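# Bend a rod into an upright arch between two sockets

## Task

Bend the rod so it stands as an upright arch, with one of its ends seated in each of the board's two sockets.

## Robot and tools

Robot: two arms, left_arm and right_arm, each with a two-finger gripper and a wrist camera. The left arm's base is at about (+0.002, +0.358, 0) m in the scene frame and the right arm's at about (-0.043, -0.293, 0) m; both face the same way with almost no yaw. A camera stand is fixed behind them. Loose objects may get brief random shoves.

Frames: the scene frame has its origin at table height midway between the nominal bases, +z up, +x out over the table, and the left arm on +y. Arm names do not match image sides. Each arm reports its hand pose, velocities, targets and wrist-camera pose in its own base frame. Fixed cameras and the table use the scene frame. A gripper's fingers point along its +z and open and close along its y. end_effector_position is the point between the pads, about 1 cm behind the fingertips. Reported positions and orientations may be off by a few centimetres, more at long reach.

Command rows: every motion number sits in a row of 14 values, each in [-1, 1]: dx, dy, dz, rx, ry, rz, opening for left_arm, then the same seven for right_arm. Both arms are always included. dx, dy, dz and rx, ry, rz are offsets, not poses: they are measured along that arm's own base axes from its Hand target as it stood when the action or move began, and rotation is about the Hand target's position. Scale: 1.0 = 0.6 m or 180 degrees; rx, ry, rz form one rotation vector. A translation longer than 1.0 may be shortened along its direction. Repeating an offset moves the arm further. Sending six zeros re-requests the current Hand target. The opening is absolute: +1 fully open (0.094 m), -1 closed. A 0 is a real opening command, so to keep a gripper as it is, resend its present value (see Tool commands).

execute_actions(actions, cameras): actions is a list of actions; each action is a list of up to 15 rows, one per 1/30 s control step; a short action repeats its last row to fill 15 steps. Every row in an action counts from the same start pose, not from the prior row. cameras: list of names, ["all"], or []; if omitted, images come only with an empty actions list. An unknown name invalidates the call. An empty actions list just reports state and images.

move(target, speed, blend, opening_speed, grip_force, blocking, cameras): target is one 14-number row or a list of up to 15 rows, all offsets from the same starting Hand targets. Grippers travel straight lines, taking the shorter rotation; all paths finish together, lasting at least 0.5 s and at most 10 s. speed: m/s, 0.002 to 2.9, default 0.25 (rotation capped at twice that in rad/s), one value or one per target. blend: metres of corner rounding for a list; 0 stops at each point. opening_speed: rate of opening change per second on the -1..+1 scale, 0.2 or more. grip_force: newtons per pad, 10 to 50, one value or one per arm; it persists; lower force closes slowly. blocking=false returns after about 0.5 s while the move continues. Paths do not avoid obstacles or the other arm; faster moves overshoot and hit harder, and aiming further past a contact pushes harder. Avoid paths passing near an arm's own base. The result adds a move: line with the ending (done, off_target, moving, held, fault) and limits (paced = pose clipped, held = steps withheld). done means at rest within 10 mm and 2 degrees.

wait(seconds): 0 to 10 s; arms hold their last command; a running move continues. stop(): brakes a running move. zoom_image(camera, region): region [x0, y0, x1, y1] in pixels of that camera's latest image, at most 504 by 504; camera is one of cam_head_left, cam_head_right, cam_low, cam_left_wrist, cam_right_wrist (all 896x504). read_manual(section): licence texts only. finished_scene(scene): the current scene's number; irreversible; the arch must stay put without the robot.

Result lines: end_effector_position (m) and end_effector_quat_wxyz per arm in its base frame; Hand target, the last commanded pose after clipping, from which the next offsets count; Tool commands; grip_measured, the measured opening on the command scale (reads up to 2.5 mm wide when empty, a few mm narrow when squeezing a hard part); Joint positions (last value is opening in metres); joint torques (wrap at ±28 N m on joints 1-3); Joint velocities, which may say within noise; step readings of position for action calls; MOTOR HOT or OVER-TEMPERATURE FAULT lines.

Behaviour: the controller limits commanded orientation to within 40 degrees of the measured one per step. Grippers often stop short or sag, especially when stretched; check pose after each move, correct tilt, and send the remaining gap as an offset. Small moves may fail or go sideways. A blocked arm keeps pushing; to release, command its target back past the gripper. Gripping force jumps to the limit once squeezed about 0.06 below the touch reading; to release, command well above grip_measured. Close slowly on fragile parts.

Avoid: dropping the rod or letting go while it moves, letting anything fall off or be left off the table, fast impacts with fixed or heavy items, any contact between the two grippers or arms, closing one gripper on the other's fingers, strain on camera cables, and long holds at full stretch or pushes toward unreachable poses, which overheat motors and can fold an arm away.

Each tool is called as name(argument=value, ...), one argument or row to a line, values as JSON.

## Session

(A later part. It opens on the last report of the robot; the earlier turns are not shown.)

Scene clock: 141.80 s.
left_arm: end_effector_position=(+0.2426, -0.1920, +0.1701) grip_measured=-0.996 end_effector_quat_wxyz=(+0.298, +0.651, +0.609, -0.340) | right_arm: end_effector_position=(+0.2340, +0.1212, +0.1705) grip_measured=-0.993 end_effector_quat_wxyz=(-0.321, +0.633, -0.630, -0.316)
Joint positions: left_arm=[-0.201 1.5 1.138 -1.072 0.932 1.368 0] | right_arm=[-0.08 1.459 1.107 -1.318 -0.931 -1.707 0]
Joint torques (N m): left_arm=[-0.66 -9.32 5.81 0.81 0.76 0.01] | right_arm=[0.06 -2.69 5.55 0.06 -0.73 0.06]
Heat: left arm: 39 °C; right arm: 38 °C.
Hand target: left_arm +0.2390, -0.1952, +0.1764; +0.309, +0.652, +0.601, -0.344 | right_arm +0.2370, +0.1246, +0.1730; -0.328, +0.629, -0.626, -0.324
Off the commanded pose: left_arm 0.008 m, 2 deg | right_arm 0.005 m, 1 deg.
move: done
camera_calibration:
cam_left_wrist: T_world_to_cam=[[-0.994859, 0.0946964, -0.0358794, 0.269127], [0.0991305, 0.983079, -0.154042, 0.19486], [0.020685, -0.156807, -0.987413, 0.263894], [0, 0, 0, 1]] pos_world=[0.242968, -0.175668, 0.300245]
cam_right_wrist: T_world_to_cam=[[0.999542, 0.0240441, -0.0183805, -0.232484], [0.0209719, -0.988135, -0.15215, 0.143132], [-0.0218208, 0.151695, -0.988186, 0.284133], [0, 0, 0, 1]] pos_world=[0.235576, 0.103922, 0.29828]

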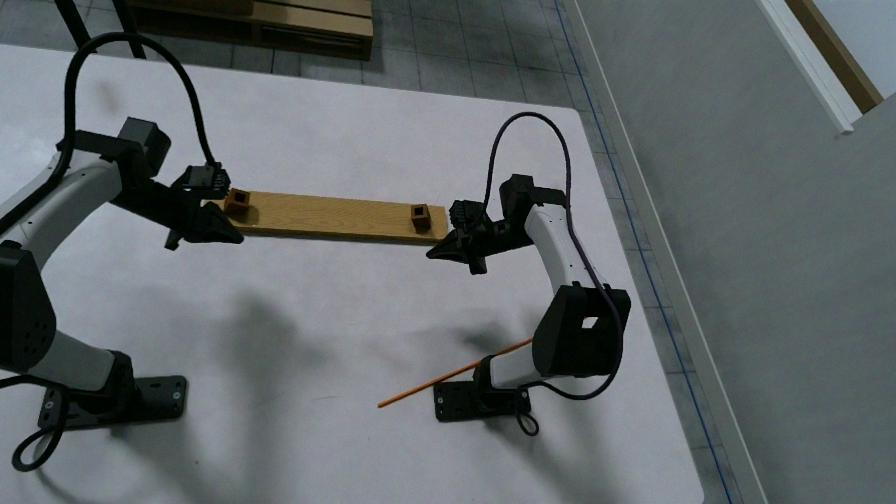

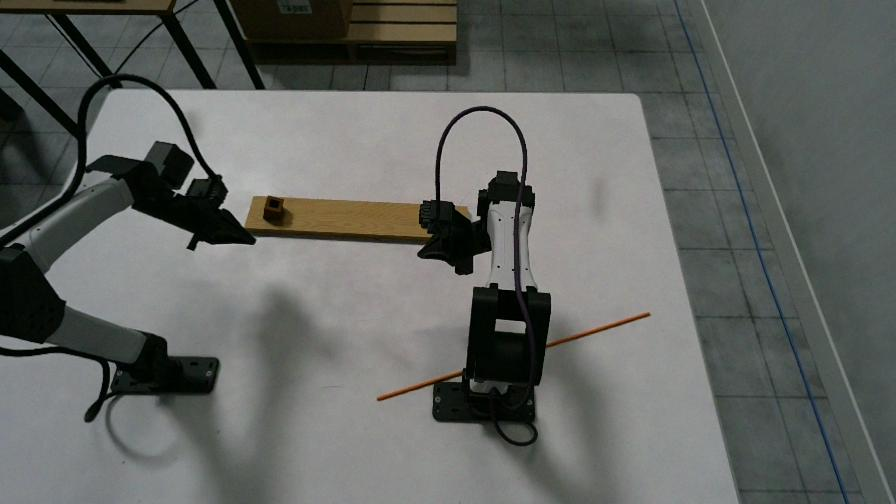

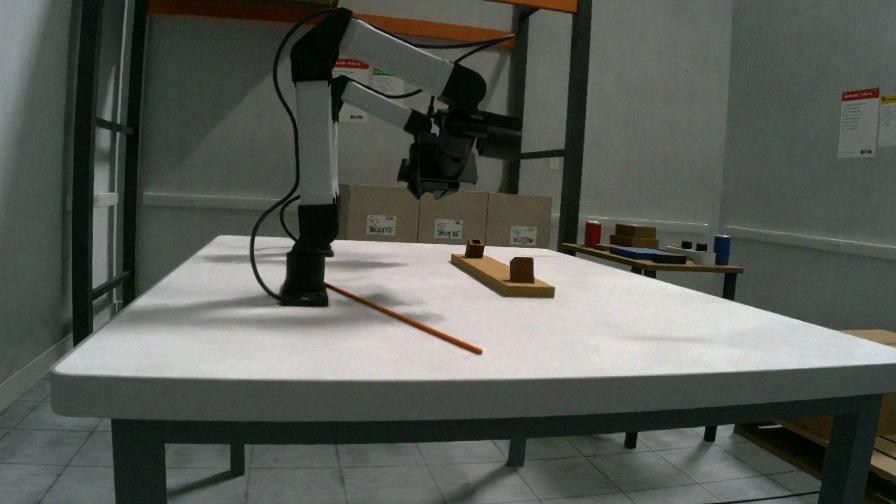

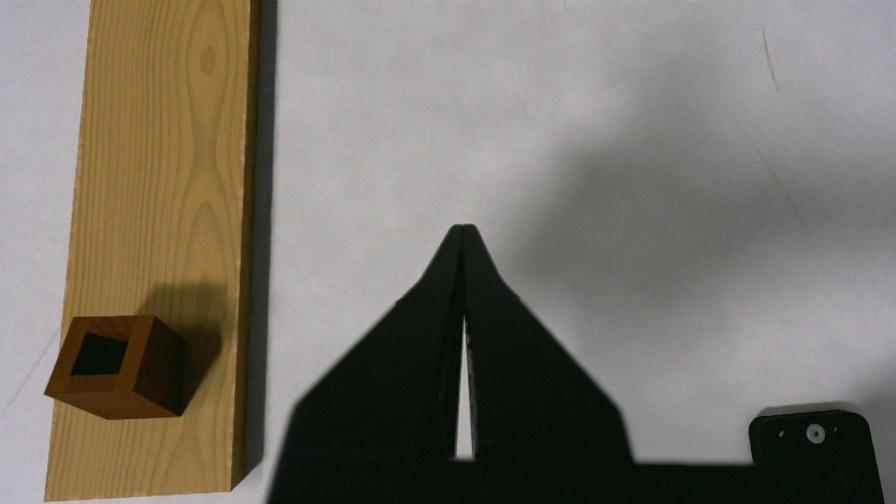

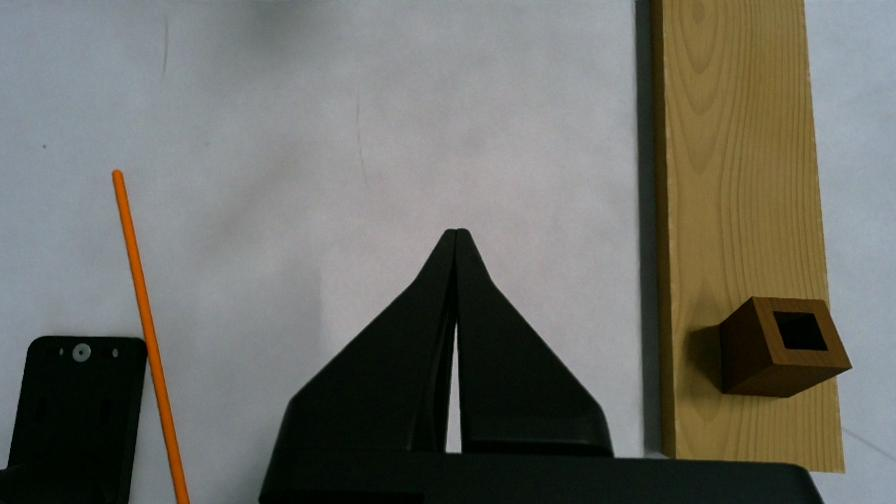

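move(
  target=[0.008, 0.083, 0.06, 0.3043, -0.0282, 0, 0, 0.0717, -0.291, 0.045, -0.22, 0.2655, -0.5094, 0.2],
  speed=0.25,
  cameras=["all"],
)

Scene clock: 159.13 s.
left_arm: end_effector_position=(+0.2550, -0.1513, +0.2048) grip_measured=-0.002 end_effector_quat_wxyz=(+0.054, +0.735, +0.676, +0.011) | right_arm: end_effector_position=(+0.2774, -0.0470, +0.1970) grip_measured=+0.197 end_effector_quat_wxyz=(+0.017, +0.085, +0.996, +0.007)
Joint positions: left_arm=[-0.529 1.603 1.66 -1.52 0.01 1.125 0.047] | right_arm=[-0.178 1.609 1.64 -1.569 -0.017 -0.008 0.056]
Joint torques (N m): left_arm=[-0.75 -8.79 8.23 0 0.02 -0.06] | right_arm=[-0.17 -3.75 6.95 0.26 0.14 0.06]
Heat: left arm: 39 °C; right arm: 37 °C.
Hand target: left_arm +0.2438, -0.1454, +0.2125; +0.000, +0.735, +0.678, +0.000 | right_arm +0.2800, -0.0500, +0.2000; +0.000, +0.088, +0.996, +0.000
Off the commanded pose: left_arm 0.015 m, 6 deg | right_arm 0.005 m, 2 deg.
joint sent to its limit (left arm) — joint 4 (wrist pitch), lower limit. The joint targets are off in orientation, not in position.
joint sent to its limit (right arm) — joint 4 (wrist pitch), lower limit. The joint targets still meet the commanded pose.
move: off_target (left_arm)
camera_calibration:
cam_left_wrist: T_world_to_cam=[[-0.982863, 0.138355, -0.121812, 0.299878], [0.0227462, 0.746785, 0.664676, -0.0250795], [0.182929, 0.650515, -0.737135, 0.333827], [0, 0, 0, 1]] pos_world=[0.234243, -0.23992, 0.299274]
cam_right_wrist: T_world_to_cam=[[-0.17597, -0.983016, -0.0520892, 0.0140854], [-0.727177, 0.0941414, 0.679964, 0.0744951], [-0.663512, 0.157531, -0.731393, 0.464516], [0, 0, 0, 1]] pos_world=[0.364861, -0.0663426, 0.289824]

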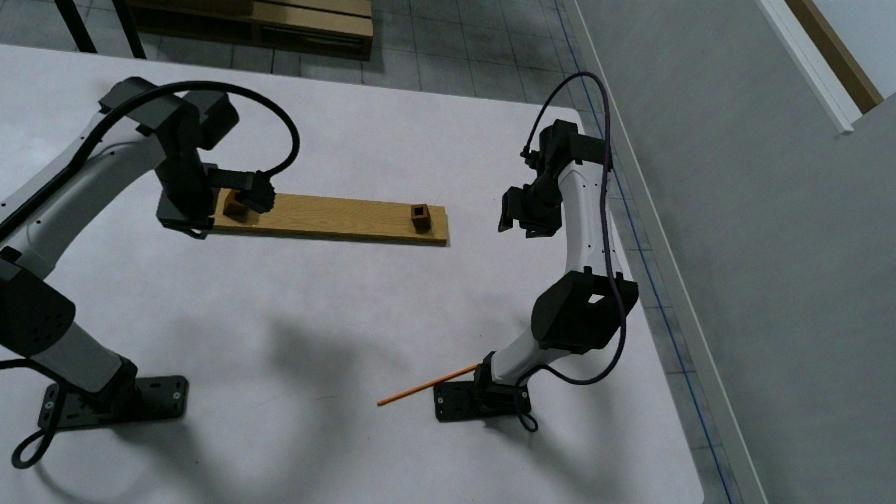

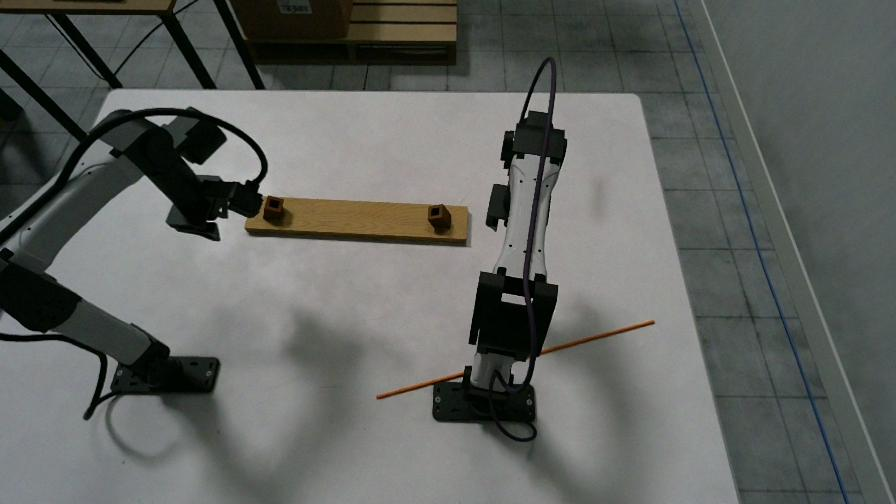

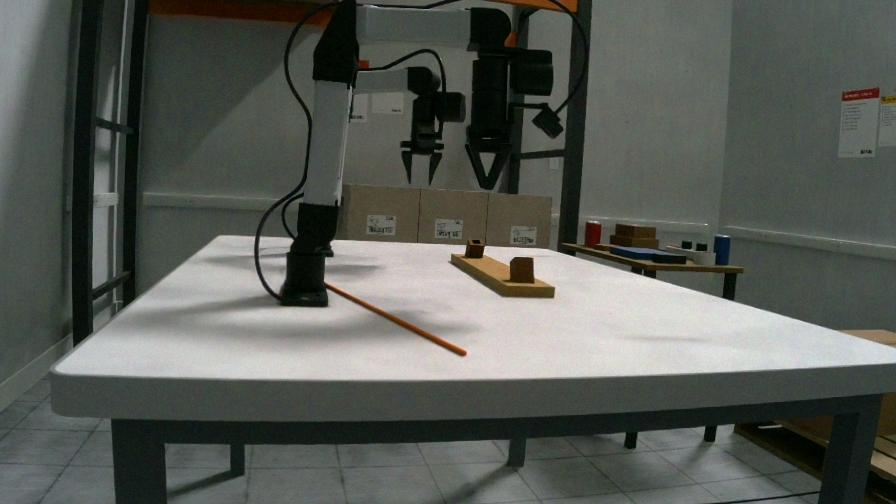

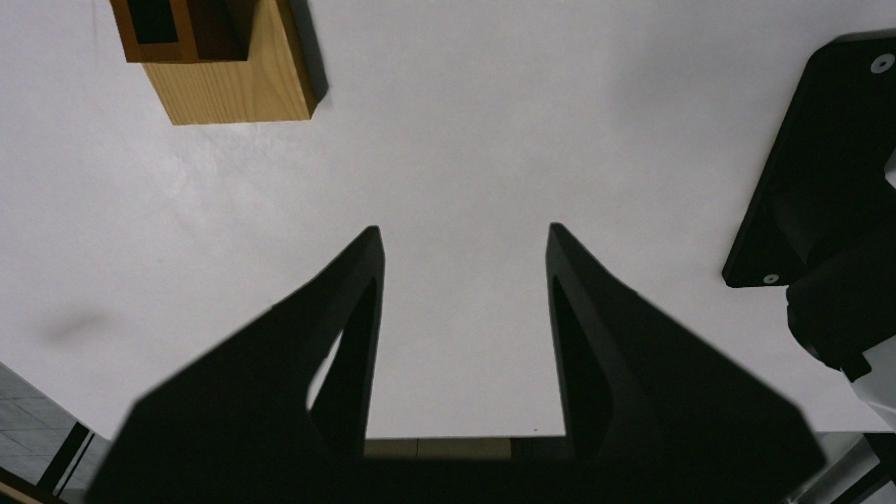

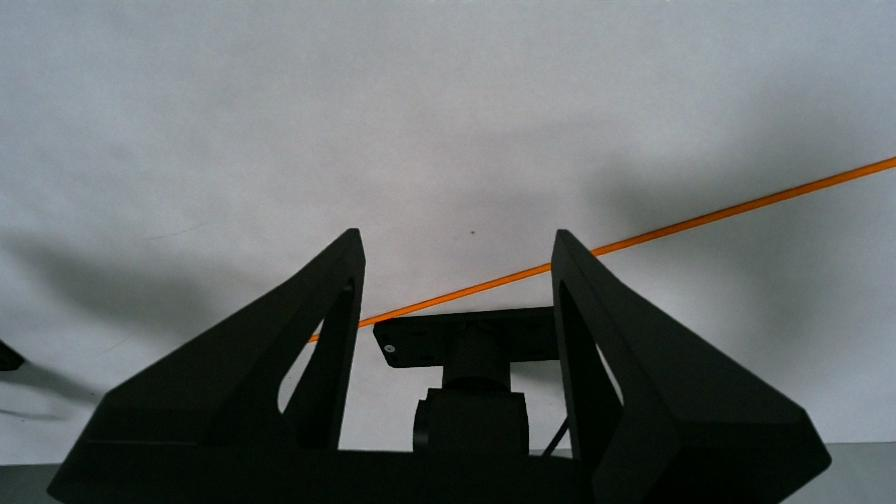

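move(
  target=[0,0,0,0,0,0,0, -0.2467, -0.3583, -0.133, 0,0,-0.35, 0],
  speed=0.2,
  cameras=["cam_head_right","cam_right_wrist"],
)

Scene clock: 165.80 s.
left_arm: end_effector_position=(+0.2550, -0.1513, +0.2048) grip_measured=-0.002 end_effector_quat_wxyz=(+0.054, +0.735, +0.676, +0.011) | right_arm: end_effector_position=(+0.1305, -0.2557, +0.1189) grip_measured=+0.003 end_effector_quat_wxyz=(-0.007, +0.592, +0.806, +0.011)
Joint positions: left_arm=[-0.529 1.603 1.66 -1.52 0.01 1.125 0.047] | right_arm=[-1.107 1.649 1.37 -1.314 -0.014 0.16 0.047]
Joint torques (N m): left_arm=[-0.79 -8.77 8.24 0 0.03 -0.05] | right_arm=[-0.42 -4.33 6.61 0.46 0.11 0.1]
Heat: left arm: 39 °C; right arm: 38 °C.
Hand target: left_arm +0.2438, -0.1455, +0.2125; +0.000, +0.735, +0.678, +0.000 | right_arm +0.1320, -0.2649, +0.1202; -0.001, +0.596, +0.803, +0.000
Off the commanded pose: left_arm 0.015 m, 6 deg | right_arm 0.009 m, 2 deg.
joint sent to its limit (left arm) — joint 4 (wrist pitch), lower limit. The joint targets are off in orientation, not in position.
move: off_target (left_arm)
camera_calibration:
cam_right_wrist: T_world_to_cam=[[-0.955993, -0.289907, -0.0450682, 0.0572778], [-0.231978, 0.652873, 0.721071, 0.113835], [-0.17962, 0.699794, -0.691394, 0.41355], [0, 0, 0, 1]] pos_world=[0.155446, -0.347114, 0.206424]
Images, in order (width x height): cam_head_right 896x504, cam_right_wrist 896x504.

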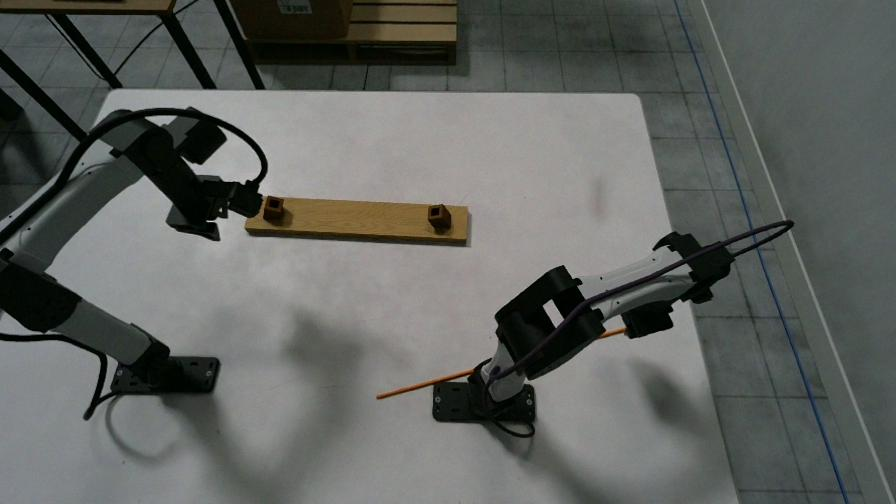

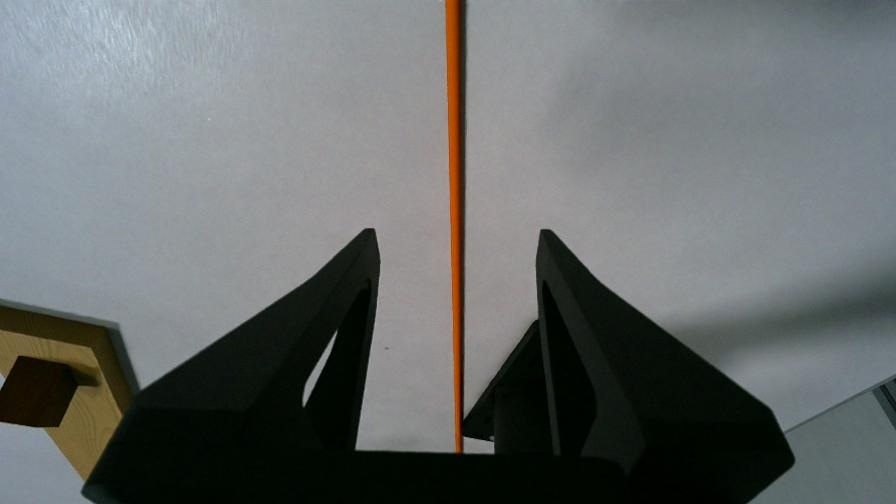

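move(
  target=[0,0,0,0,0,0,0, 0,0, -0.172, 0,0,0, 0],
  speed=0.1,
  cameras=["cam_low","cam_right_wrist"],
)

zoom_image(
  camera="cam_low",
  region=[300, 240, 500, 360],
)

Scene clock: 169.20 s.
left_arm: end_effector_position=(+0.2550, -0.1513, +0.2048) grip_measured=-0.002 end_effector_quat_wxyz=(+0.054, +0.735, +0.676, +0.011) | right_arm: end_effector_position=(+0.1344, -0.2636, +0.0225) grip_measured=+0.003 end_effector_quat_wxyz=(+0.005, +0.592, +0.806, +0.005)
Joint positions: left_arm=[-0.529 1.603 1.66 -1.52 0.01 1.125 0.047] | right_arm=[-1.107 1.741 1.08 -0.906 -0.014 0.16 0.047]
Joint torques (N m): left_arm=[-0.76 -8.84 8.23 0.01 0.03 -0.05] | right_arm=[-0.42 -4.7 4.16 0.45 0.11 0.08]
Heat: left arm: 40 °C; right arm: 37 °C.
Hand target: left_arm +0.2438, -0.1455, +0.2125; +0.000, +0.735, +0.678, +0.000 | right_arm +0.1321, -0.2650, +0.0170; +0.000, +0.595, +0.803, +0.000
Off the commanded pose: left_arm 0.015 m, 6 deg | right_arm 0.006 m, 1 deg.
joint sent to its limit (left arm) — joint 4 (wrist pitch), lower limit. The joint targets are off in orientation, not in position.
move: off_target (left_arm)
camera_calibration:
cam_right_wrist: T_world_to_cam=[[-0.955538, -0.290696, -0.0494261, 0.0542132], [-0.240031, 0.669474, 0.702986, 0.19513], [-0.171265, 0.683594, -0.709484, 0.348104], [0, 0, 0, 1]] pos_world=[0.158258, -0.352837, 0.11248]
Images, in order (width x height): cam_low 896x504, cam_right_wrist 896x504.

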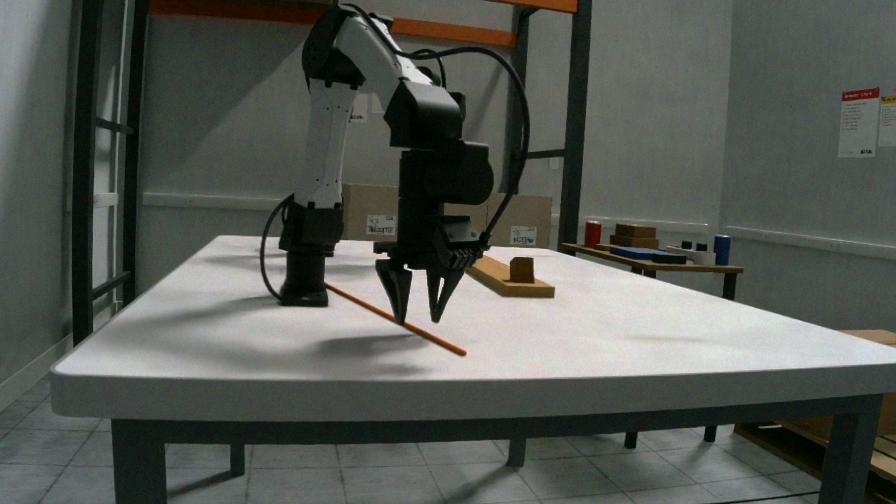

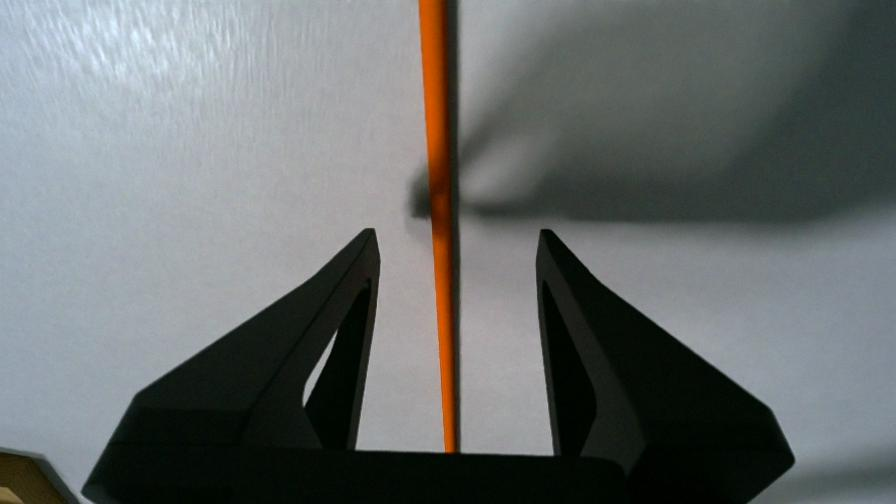

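Scaled by 2.520 from the camera's 896x504 image, which has a finer 1280x720 frame.

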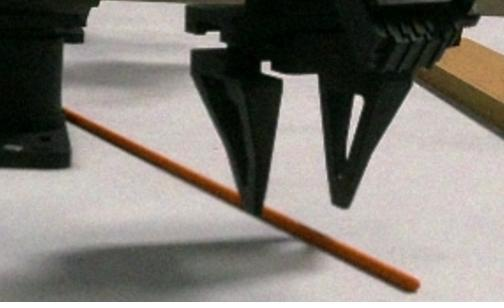

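move(
  target=[0,0,0,0,0,0,0, 0,0, -0.0233, 0,0,0, 0],
  speed=0.03,
  cameras=["cam_right_wrist"],
)

Scene clock: 172.33 s.
left_arm: end_effector_position=(+0.2550, -0.1513, +0.2048) grip_measured=-0.002 end_effector_quat_wxyz=(+0.054, +0.735, +0.676, +0.011) | right_arm: end_effector_position=(+0.1344, -0.2635, +0.0094) grip_measured=+0.003 end_effector_quat_wxyz=(+0.004, +0.592, +0.806, +0.005)
Joint positions: left_arm=[-0.529 1.603 1.66 -1.52 0.01 1.125 0.047] | right_arm=[-1.107 1.764 1.05 -0.854 -0.014 0.16 0.047]
Joint torques (N m): left_arm=[-0.79 -8.79 8.21 0 0.02 -0.04] | right_arm=[-0.4 -4.63 3.93 0.53 0.11 0.08]
Heat: left arm: 40 °C; right arm: 37 °C.
Hand target: left_arm +0.2438, -0.1455, +0.2125; +0.000, +0.735, +0.678, +0.000 | right_arm +0.1321, -0.2650, +0.0031; +0.000, +0.596, +0.803, +0.000
Off the commanded pose: left_arm 0.015 m, 6 deg | right_arm 0.007 m, 1 deg.
joint sent to its limit (left arm) — joint 4 (wrist pitch), lower limit. The joint targets are off in orientation, not in position.
move: off_target (left_arm)
camera_calibration:
cam_right_wrist: T_world_to_cam=[[-0.955677, -0.290254, -0.0493453, 0.0536973], [-0.239548, 0.66913, 0.703479, 0.204299], [-0.171169, 0.684119, -0.709001, 0.338859], [0, 0, 0, 1]] pos_world=[0.158259, -0.352937, 0.0991812]
Images, in order (width x height): cam_right_wrist 896x504.

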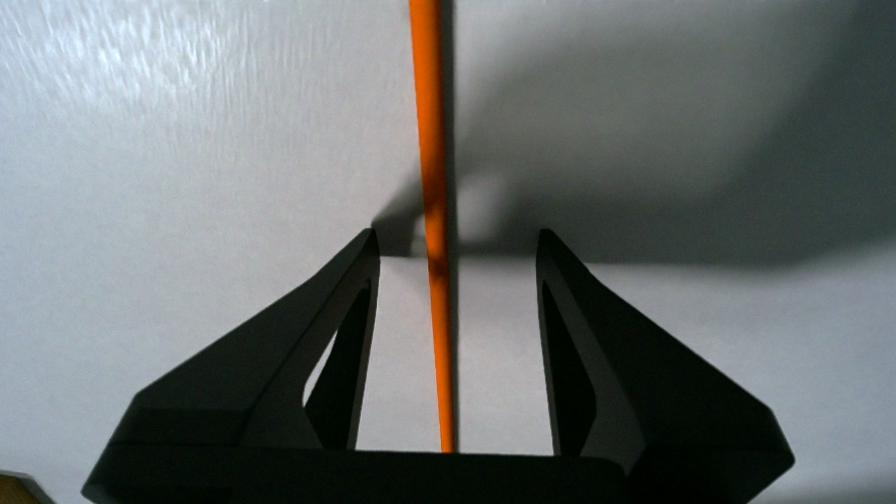

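move(
  target=[0,0,0,0,0,0,0, 0.012,0.004, 0, 0,0,0, -1],
  speed=0.03,
  opening_speed=0.6,
  cameras=["cam_right_wrist"],
)

Scene clock: 175.90 s.
left_arm: end_effector_position=(+0.2550, -0.1513, +0.2048) grip_measured=-0.002 end_effector_quat_wxyz=(+0.054, +0.735, +0.676, +0.011) | right_arm: end_effector_position=(+0.1398, -0.2617, +0.0094) grip_measured=-0.907 end_effector_quat_wxyz=(+0.006, +0.594, +0.804, +0.005)
Joint positions: left_arm=[-0.529 1.603 1.66 -1.52 0.01 1.125 0.047] | right_arm=[-1.088 1.764 1.05 -0.85 -0.014 0.185 0.004]
Joint torques (N m): left_arm=[-0.76 -8.81 8.21 0 0.02 -0.04] | right_arm=[0.1 -4.33 4.33 0.49 0.12 0.08]
Heat: left arm: 40 °C; right arm: 37 °C.
Hand target: left_arm +0.2438, -0.1455, +0.2125; +0.000, +0.735, +0.678, +0.000 | right_arm +0.1392, -0.2626, +0.0031; +0.000, +0.596, +0.803, +0.000
Off the commanded pose: left_arm 0.015 m, 6 deg | right_arm 0.006 m, 1 deg.
joint sent to its limit (left arm) — joint 4 (wrist pitch), lower limit. The joint targets are off in orientation, not in position.
move: off_target (left_arm)
camera_calibration:
cam_right_wrist: T_world_to_cam=[[-0.957269, -0.284847, -0.0499767, 0.0610153], [-0.236695, 0.672399, 0.701324, 0.204782], [-0.166166, 0.683185, -0.711089, 0.337575], [0, 0, 0, 1]] pos_world=[0.162972, -0.350941, 0.0994762]
Images, in order (width x height): cam_right_wrist 896x504.

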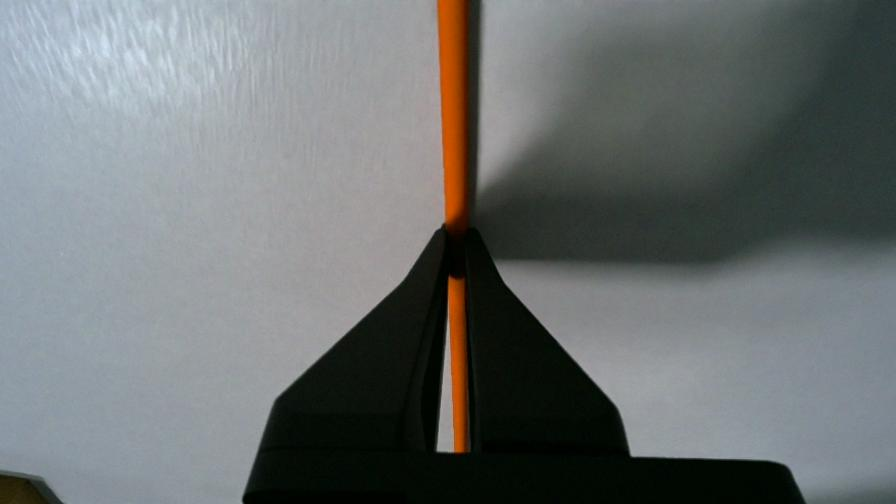

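move(
  target=[
    [0,0,0,0,0,0,0, 0,0,0.075, 0,0,0,-1],
    [0,0,0,0,0,0,0, 0.19,0.07,0.16, 0,0,-0.04,-1],
    [0,0,0,0,0,0,0, 0.22,0.433,0.25, 0,0,-0.1,-1],
  ],
  speed=[0.06,0.12,0.15],
  blend=[0.015,0.03,0],
  cameras=["all"],
)

Scene clock: 183.53 s.
left_arm: end_effector_position=(+0.2550, -0.1513, +0.2048) grip_measured=-0.002 end_effector_quat_wxyz=(+0.054, +0.735, +0.676, +0.011) | right_arm: end_effector_position=(+0.2683, -0.0011, +0.1406) grip_measured=-0.908 end_effector_quat_wxyz=(-0.018, +0.711, +0.703, -0.009)
Joint positions: left_arm=[-0.529 1.603 1.66 -1.52 0.01 1.125 0.047] | right_arm=[-0.013 1.592 1.396 -1.412 -0.013 1.569 0.004]
Joint torques (N m): left_arm=[-0.77 -8.8 8.2 0.01 0.02 -0.05] | right_arm=[-0.16 -6.6 7.08 0 0.17 0.12]
Heat: left arm: 41 °C; right arm: 37 °C.
Hand target: left_arm +0.2438, -0.1455, +0.2125; +0.000, +0.735, +0.678, +0.000 | right_arm +0.2712, -0.0027, +0.1530; +0.000, +0.714, +0.700, +0.000
Off the commanded pose: left_arm 0.015 m, 6 deg | right_arm 0.013 m, 2 deg.
joint sent to its limit (left arm) — joint 4 (wrist pitch), lower limit. The joint targets are off in orientation, not in position.
move: off_target (left_arm, right_arm)
camera_calibration:
cam_left_wrist: T_world_to_cam=[[-0.982863, 0.138355, -0.121812, 0.299878], [0.0227462, 0.746785, 0.664676, -0.0250795], [0.182929, 0.650515, -0.737135, 0.333827], [0, 0, 0, 1]] pos_world=[0.234243, -0.23992, 0.299274]
cam_right_wrist: T_world_to_cam=[[-0.999789, 0.0203679, 0.00283525, 0.26915], [0.016286, 0.700045, 0.713913, -0.101645], [0.0125561, 0.713808, -0.700229, 0.224722], [0, 0, 0, 1]] pos_world=[0.267927, -0.0947341, 0.229159]

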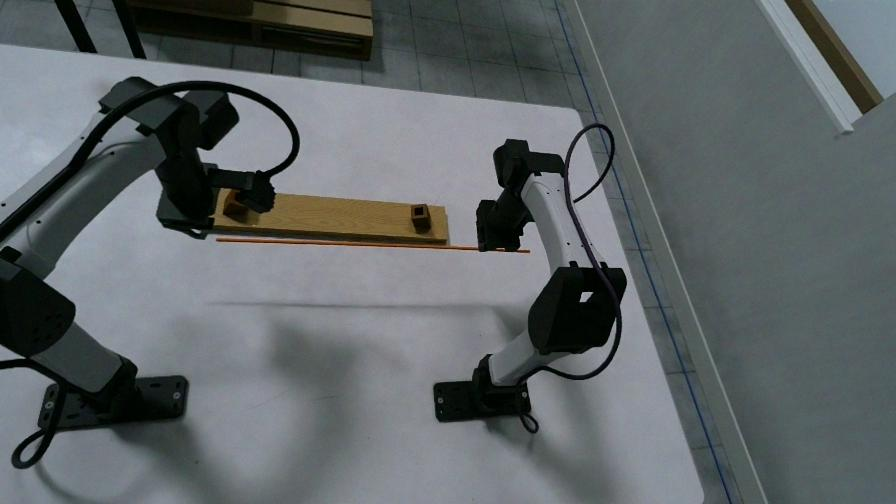

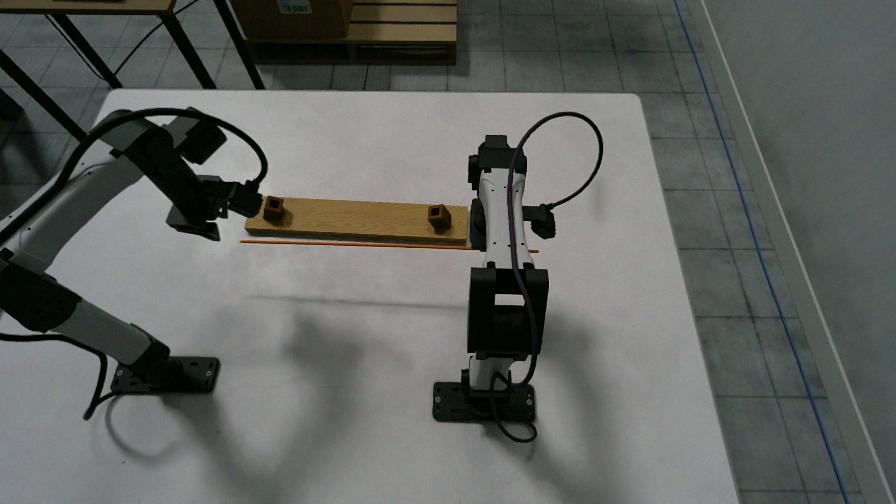

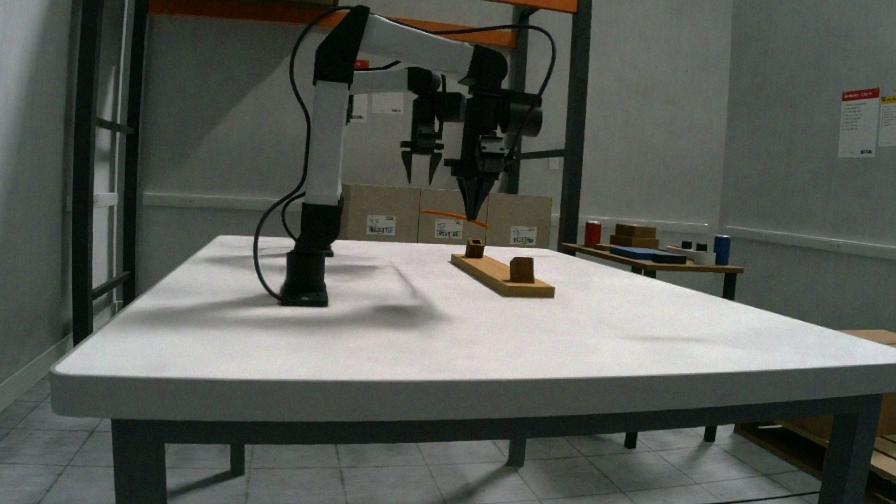

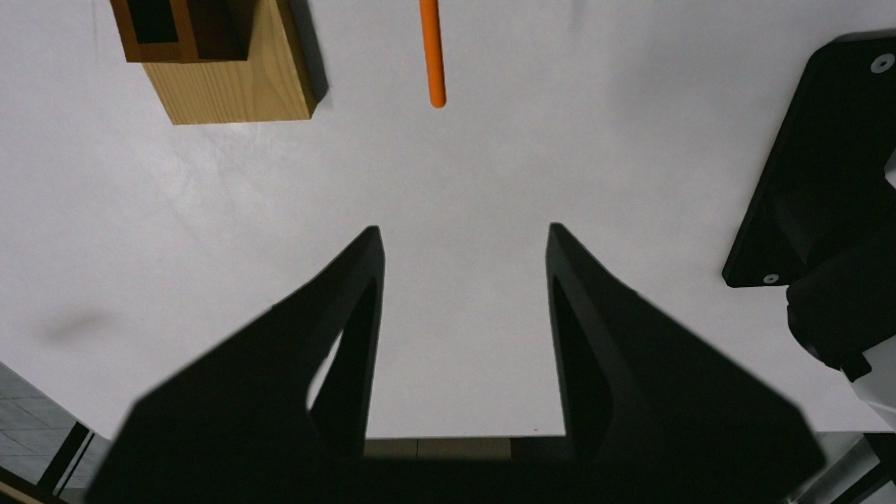

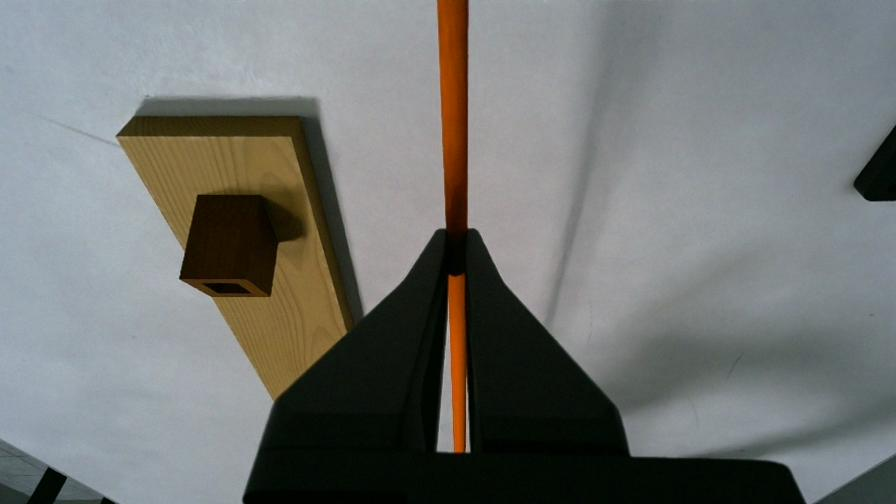

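move(
  target=[0.028,-0.166,-0.015,0,0,0.006,0.3, 0,0,0,0,0,0,-1],
  speed=0.15,
  cameras=["all"],
)

Scene clock: 188.47 s.
left_arm: end_effector_position=(+0.2687, -0.2517, +0.2013) grip_measured=+0.298 end_effector_quat_wxyz=(+0.068, +0.730, +0.680, +0.003) | right_arm: end_effector_position=(+0.2682, -0.0011, +0.1406) grip_measured=-0.908 end_effector_quat_wxyz=(-0.018, +0.711, +0.703, -0.009)
Joint positions: left_arm=[-0.751 1.861 1.946 -1.52 0.003 0.89 0.061] | right_arm=[-0.013 1.592 1.396 -1.412 -0.013 1.57 0.004]
Joint torques (N m): left_arm=[-0.36 -9.95 8.36 0.11 0.07 -0.05] | right_arm=[-0.14 -6.6 7.09 -0.01 0.16 0.1]
Heat: left arm: 41 °C; right arm: 37 °C.
Hand target: left_arm +0.2606, -0.2450, +0.2033; +0.000, +0.729, +0.685, +0.000 | right_arm +0.2712, -0.0027, +0.1530; -0.001, +0.714, +0.700, +0.000
Off the commanded pose: left_arm 0.011 m, 8 deg | right_arm 0.013 m, 2 deg.
joint sent to its limit (left arm) — joint 4 (wrist pitch), lower limit. The joint targets are off in orientation, not in position.
move: off_target (left_arm, right_arm)
camera_calibration:
cam_left_wrist: T_world_to_cam=[[-0.983572, 0.121965, -0.133084, 0.32516], [0.00866179, 0.768272, 0.640065, 0.0661969], [0.180311, 0.628397, -0.756707, 0.393071], [0, 0, 0, 1]] pos_world=[0.24837, -0.33752, 0.298343]
cam_right_wrist: T_world_to_cam=[[-0.999771, 0.0211468, 0.0031894, 0.269039], [0.0170849, 0.700067, 0.713873, -0.101845], [0.0128633, 0.713764, -0.700268, 0.224646], [0, 0, 0, 1]] pos_world=[0.267828, -0.0947349, 0.229158]

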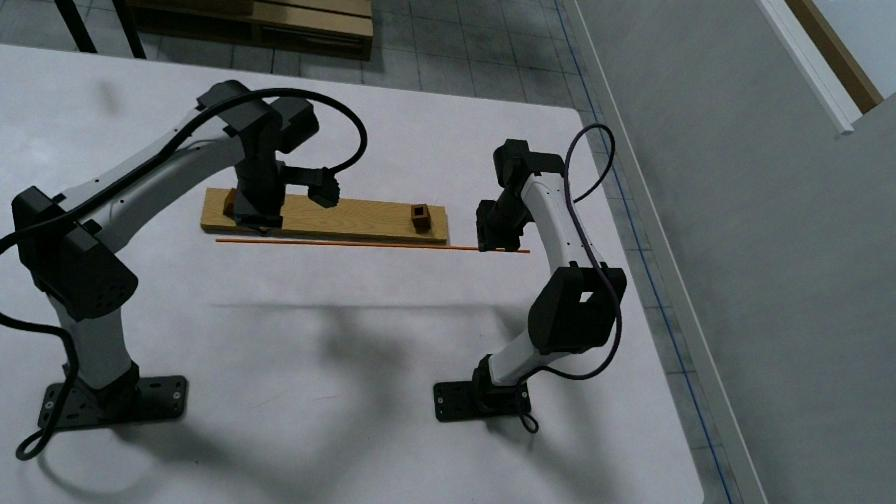

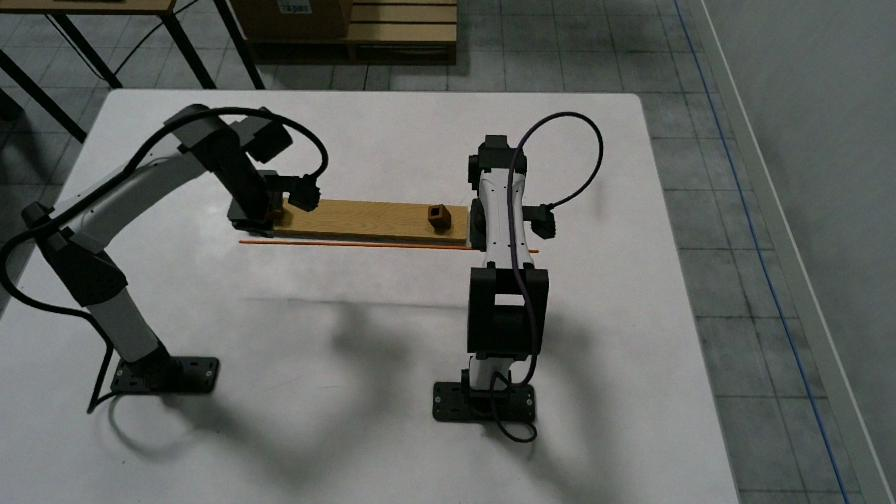

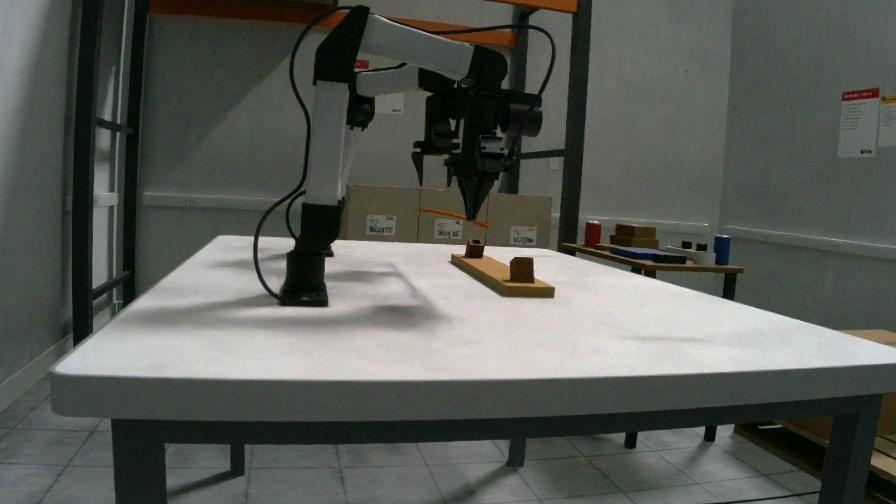

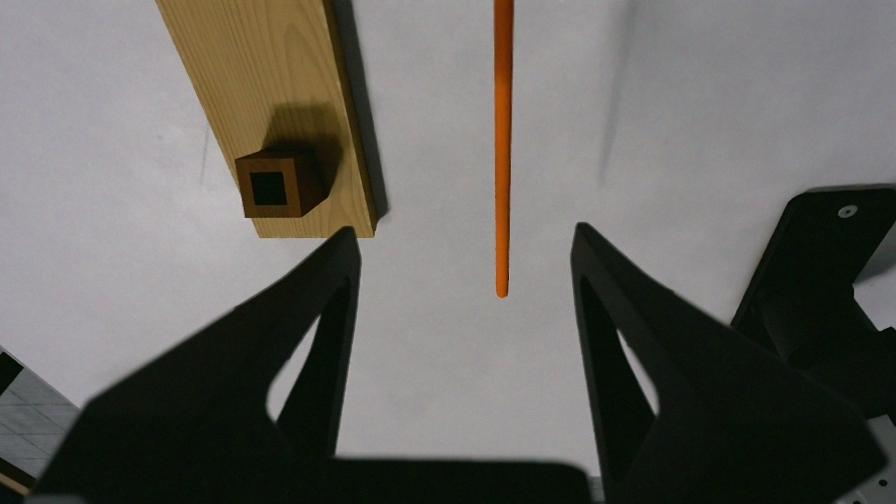

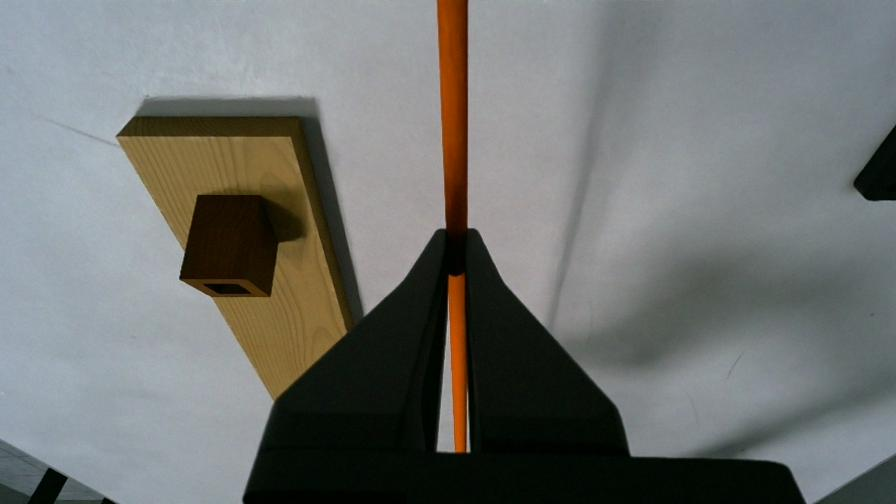

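move(
  target=[-0.0077,-0.008,-0.11,0,0,0.0,0.3, 0,0,0,0,0,0,-1],
  speed=0.1,
  cameras=["cam_low","cam_left_wrist","cam_head_left"],
)

zoom_image(
  camera="cam_low",
  region=[380, 170, 540, 260],
)

Scene clock: 192.70 s.
left_arm: end_effector_position=(+0.2582, -0.2490, +0.1416) grip_measured=+0.298 end_effector_quat_wxyz=(+0.007, +0.730, +0.683, -0.001) | right_arm: end_effector_position=(+0.2682, -0.0011, +0.1406) grip_measured=-0.908 end_effector_quat_wxyz=(-0.018, +0.711, +0.703, -0.009)
Joint positions: left_arm=[-0.766 1.896 1.759 -1.42 0.003 0.871 0.061] | right_arm=[-0.013 1.592 1.396 -1.412 -0.013 1.57 0.004]
Joint torques (N m): left_arm=[-0.72 -10.58 5.89 0.5 0.09 -0.04] | right_arm=[-0.14 -6.6 7.09 -0.01 0.16 0.1]
Heat: left arm: 41 °C; right arm: 37 °C.
Hand target: left_arm +0.2560, -0.2499, +0.1374; +0.000, +0.729, +0.685, +0.000 | right_arm +0.2712, -0.0027, +0.1530; -0.001, +0.714, +0.700, +0.000
Off the commanded pose: left_arm 0.005 m, 1 deg | right_arm 0.013 m, 2 deg.
move: off_target (right_arm)
camera_calibration:
cam_left_wrist: T_world_to_cam=[[-0.991693, 0.124081, -0.0338863, 0.295179], [0.0653006, 0.712653, 0.698471, 0.0655816], [0.110816, 0.690456, -0.714836, 0.375556], [0, 0, 0, 1]] pos_world=[0.246827, -0.342668, 0.232656]
Images, in order (width x height): cam_head_left 896x504, cam_low 896x504, cam_left_wrist 896x504.

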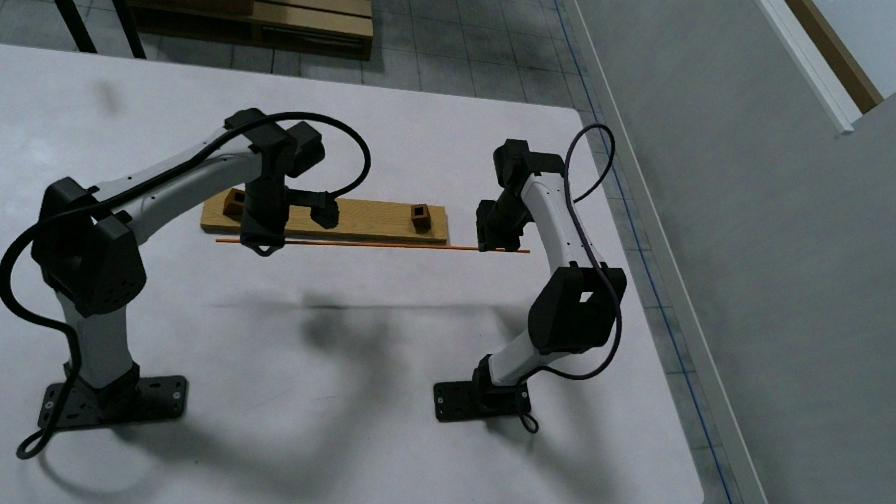

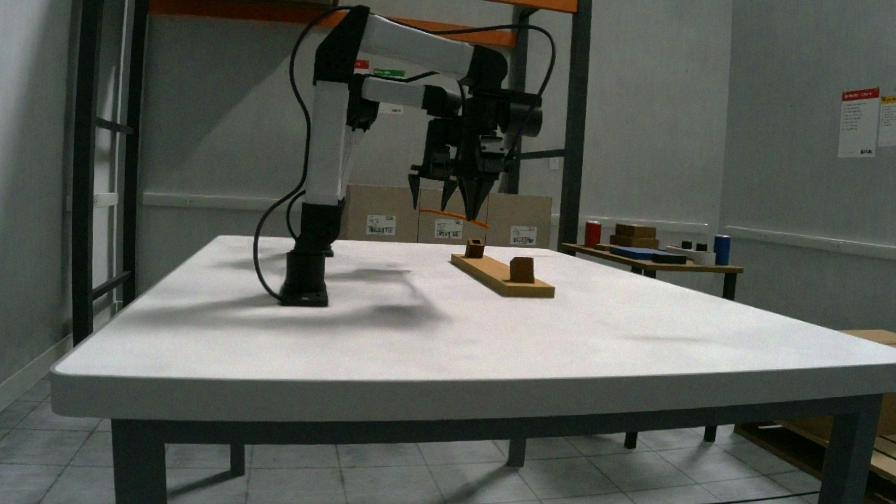

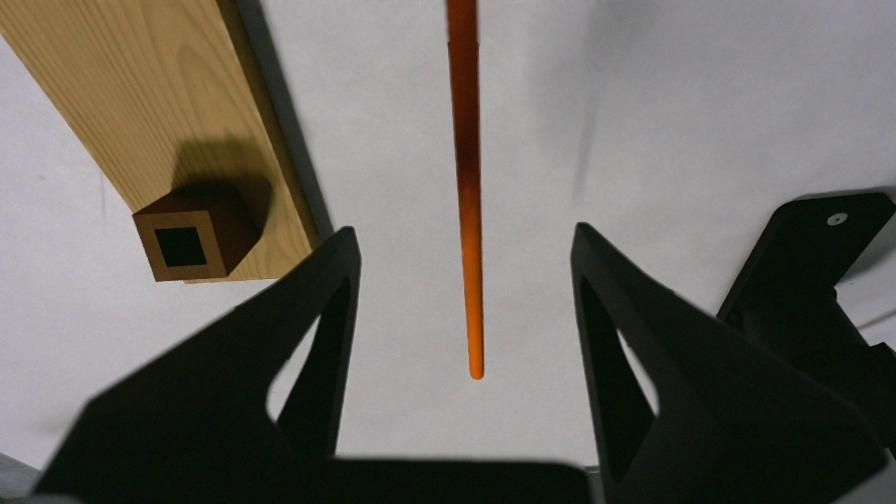

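Scaled by 3.150 from the camera's 896x504 image, which has a finer 1280x720 frame.

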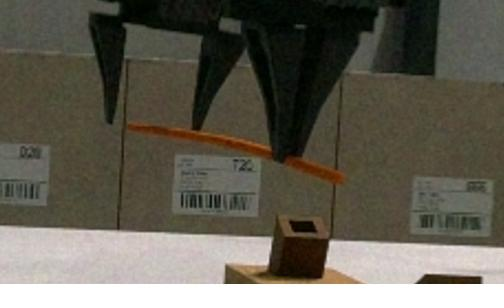

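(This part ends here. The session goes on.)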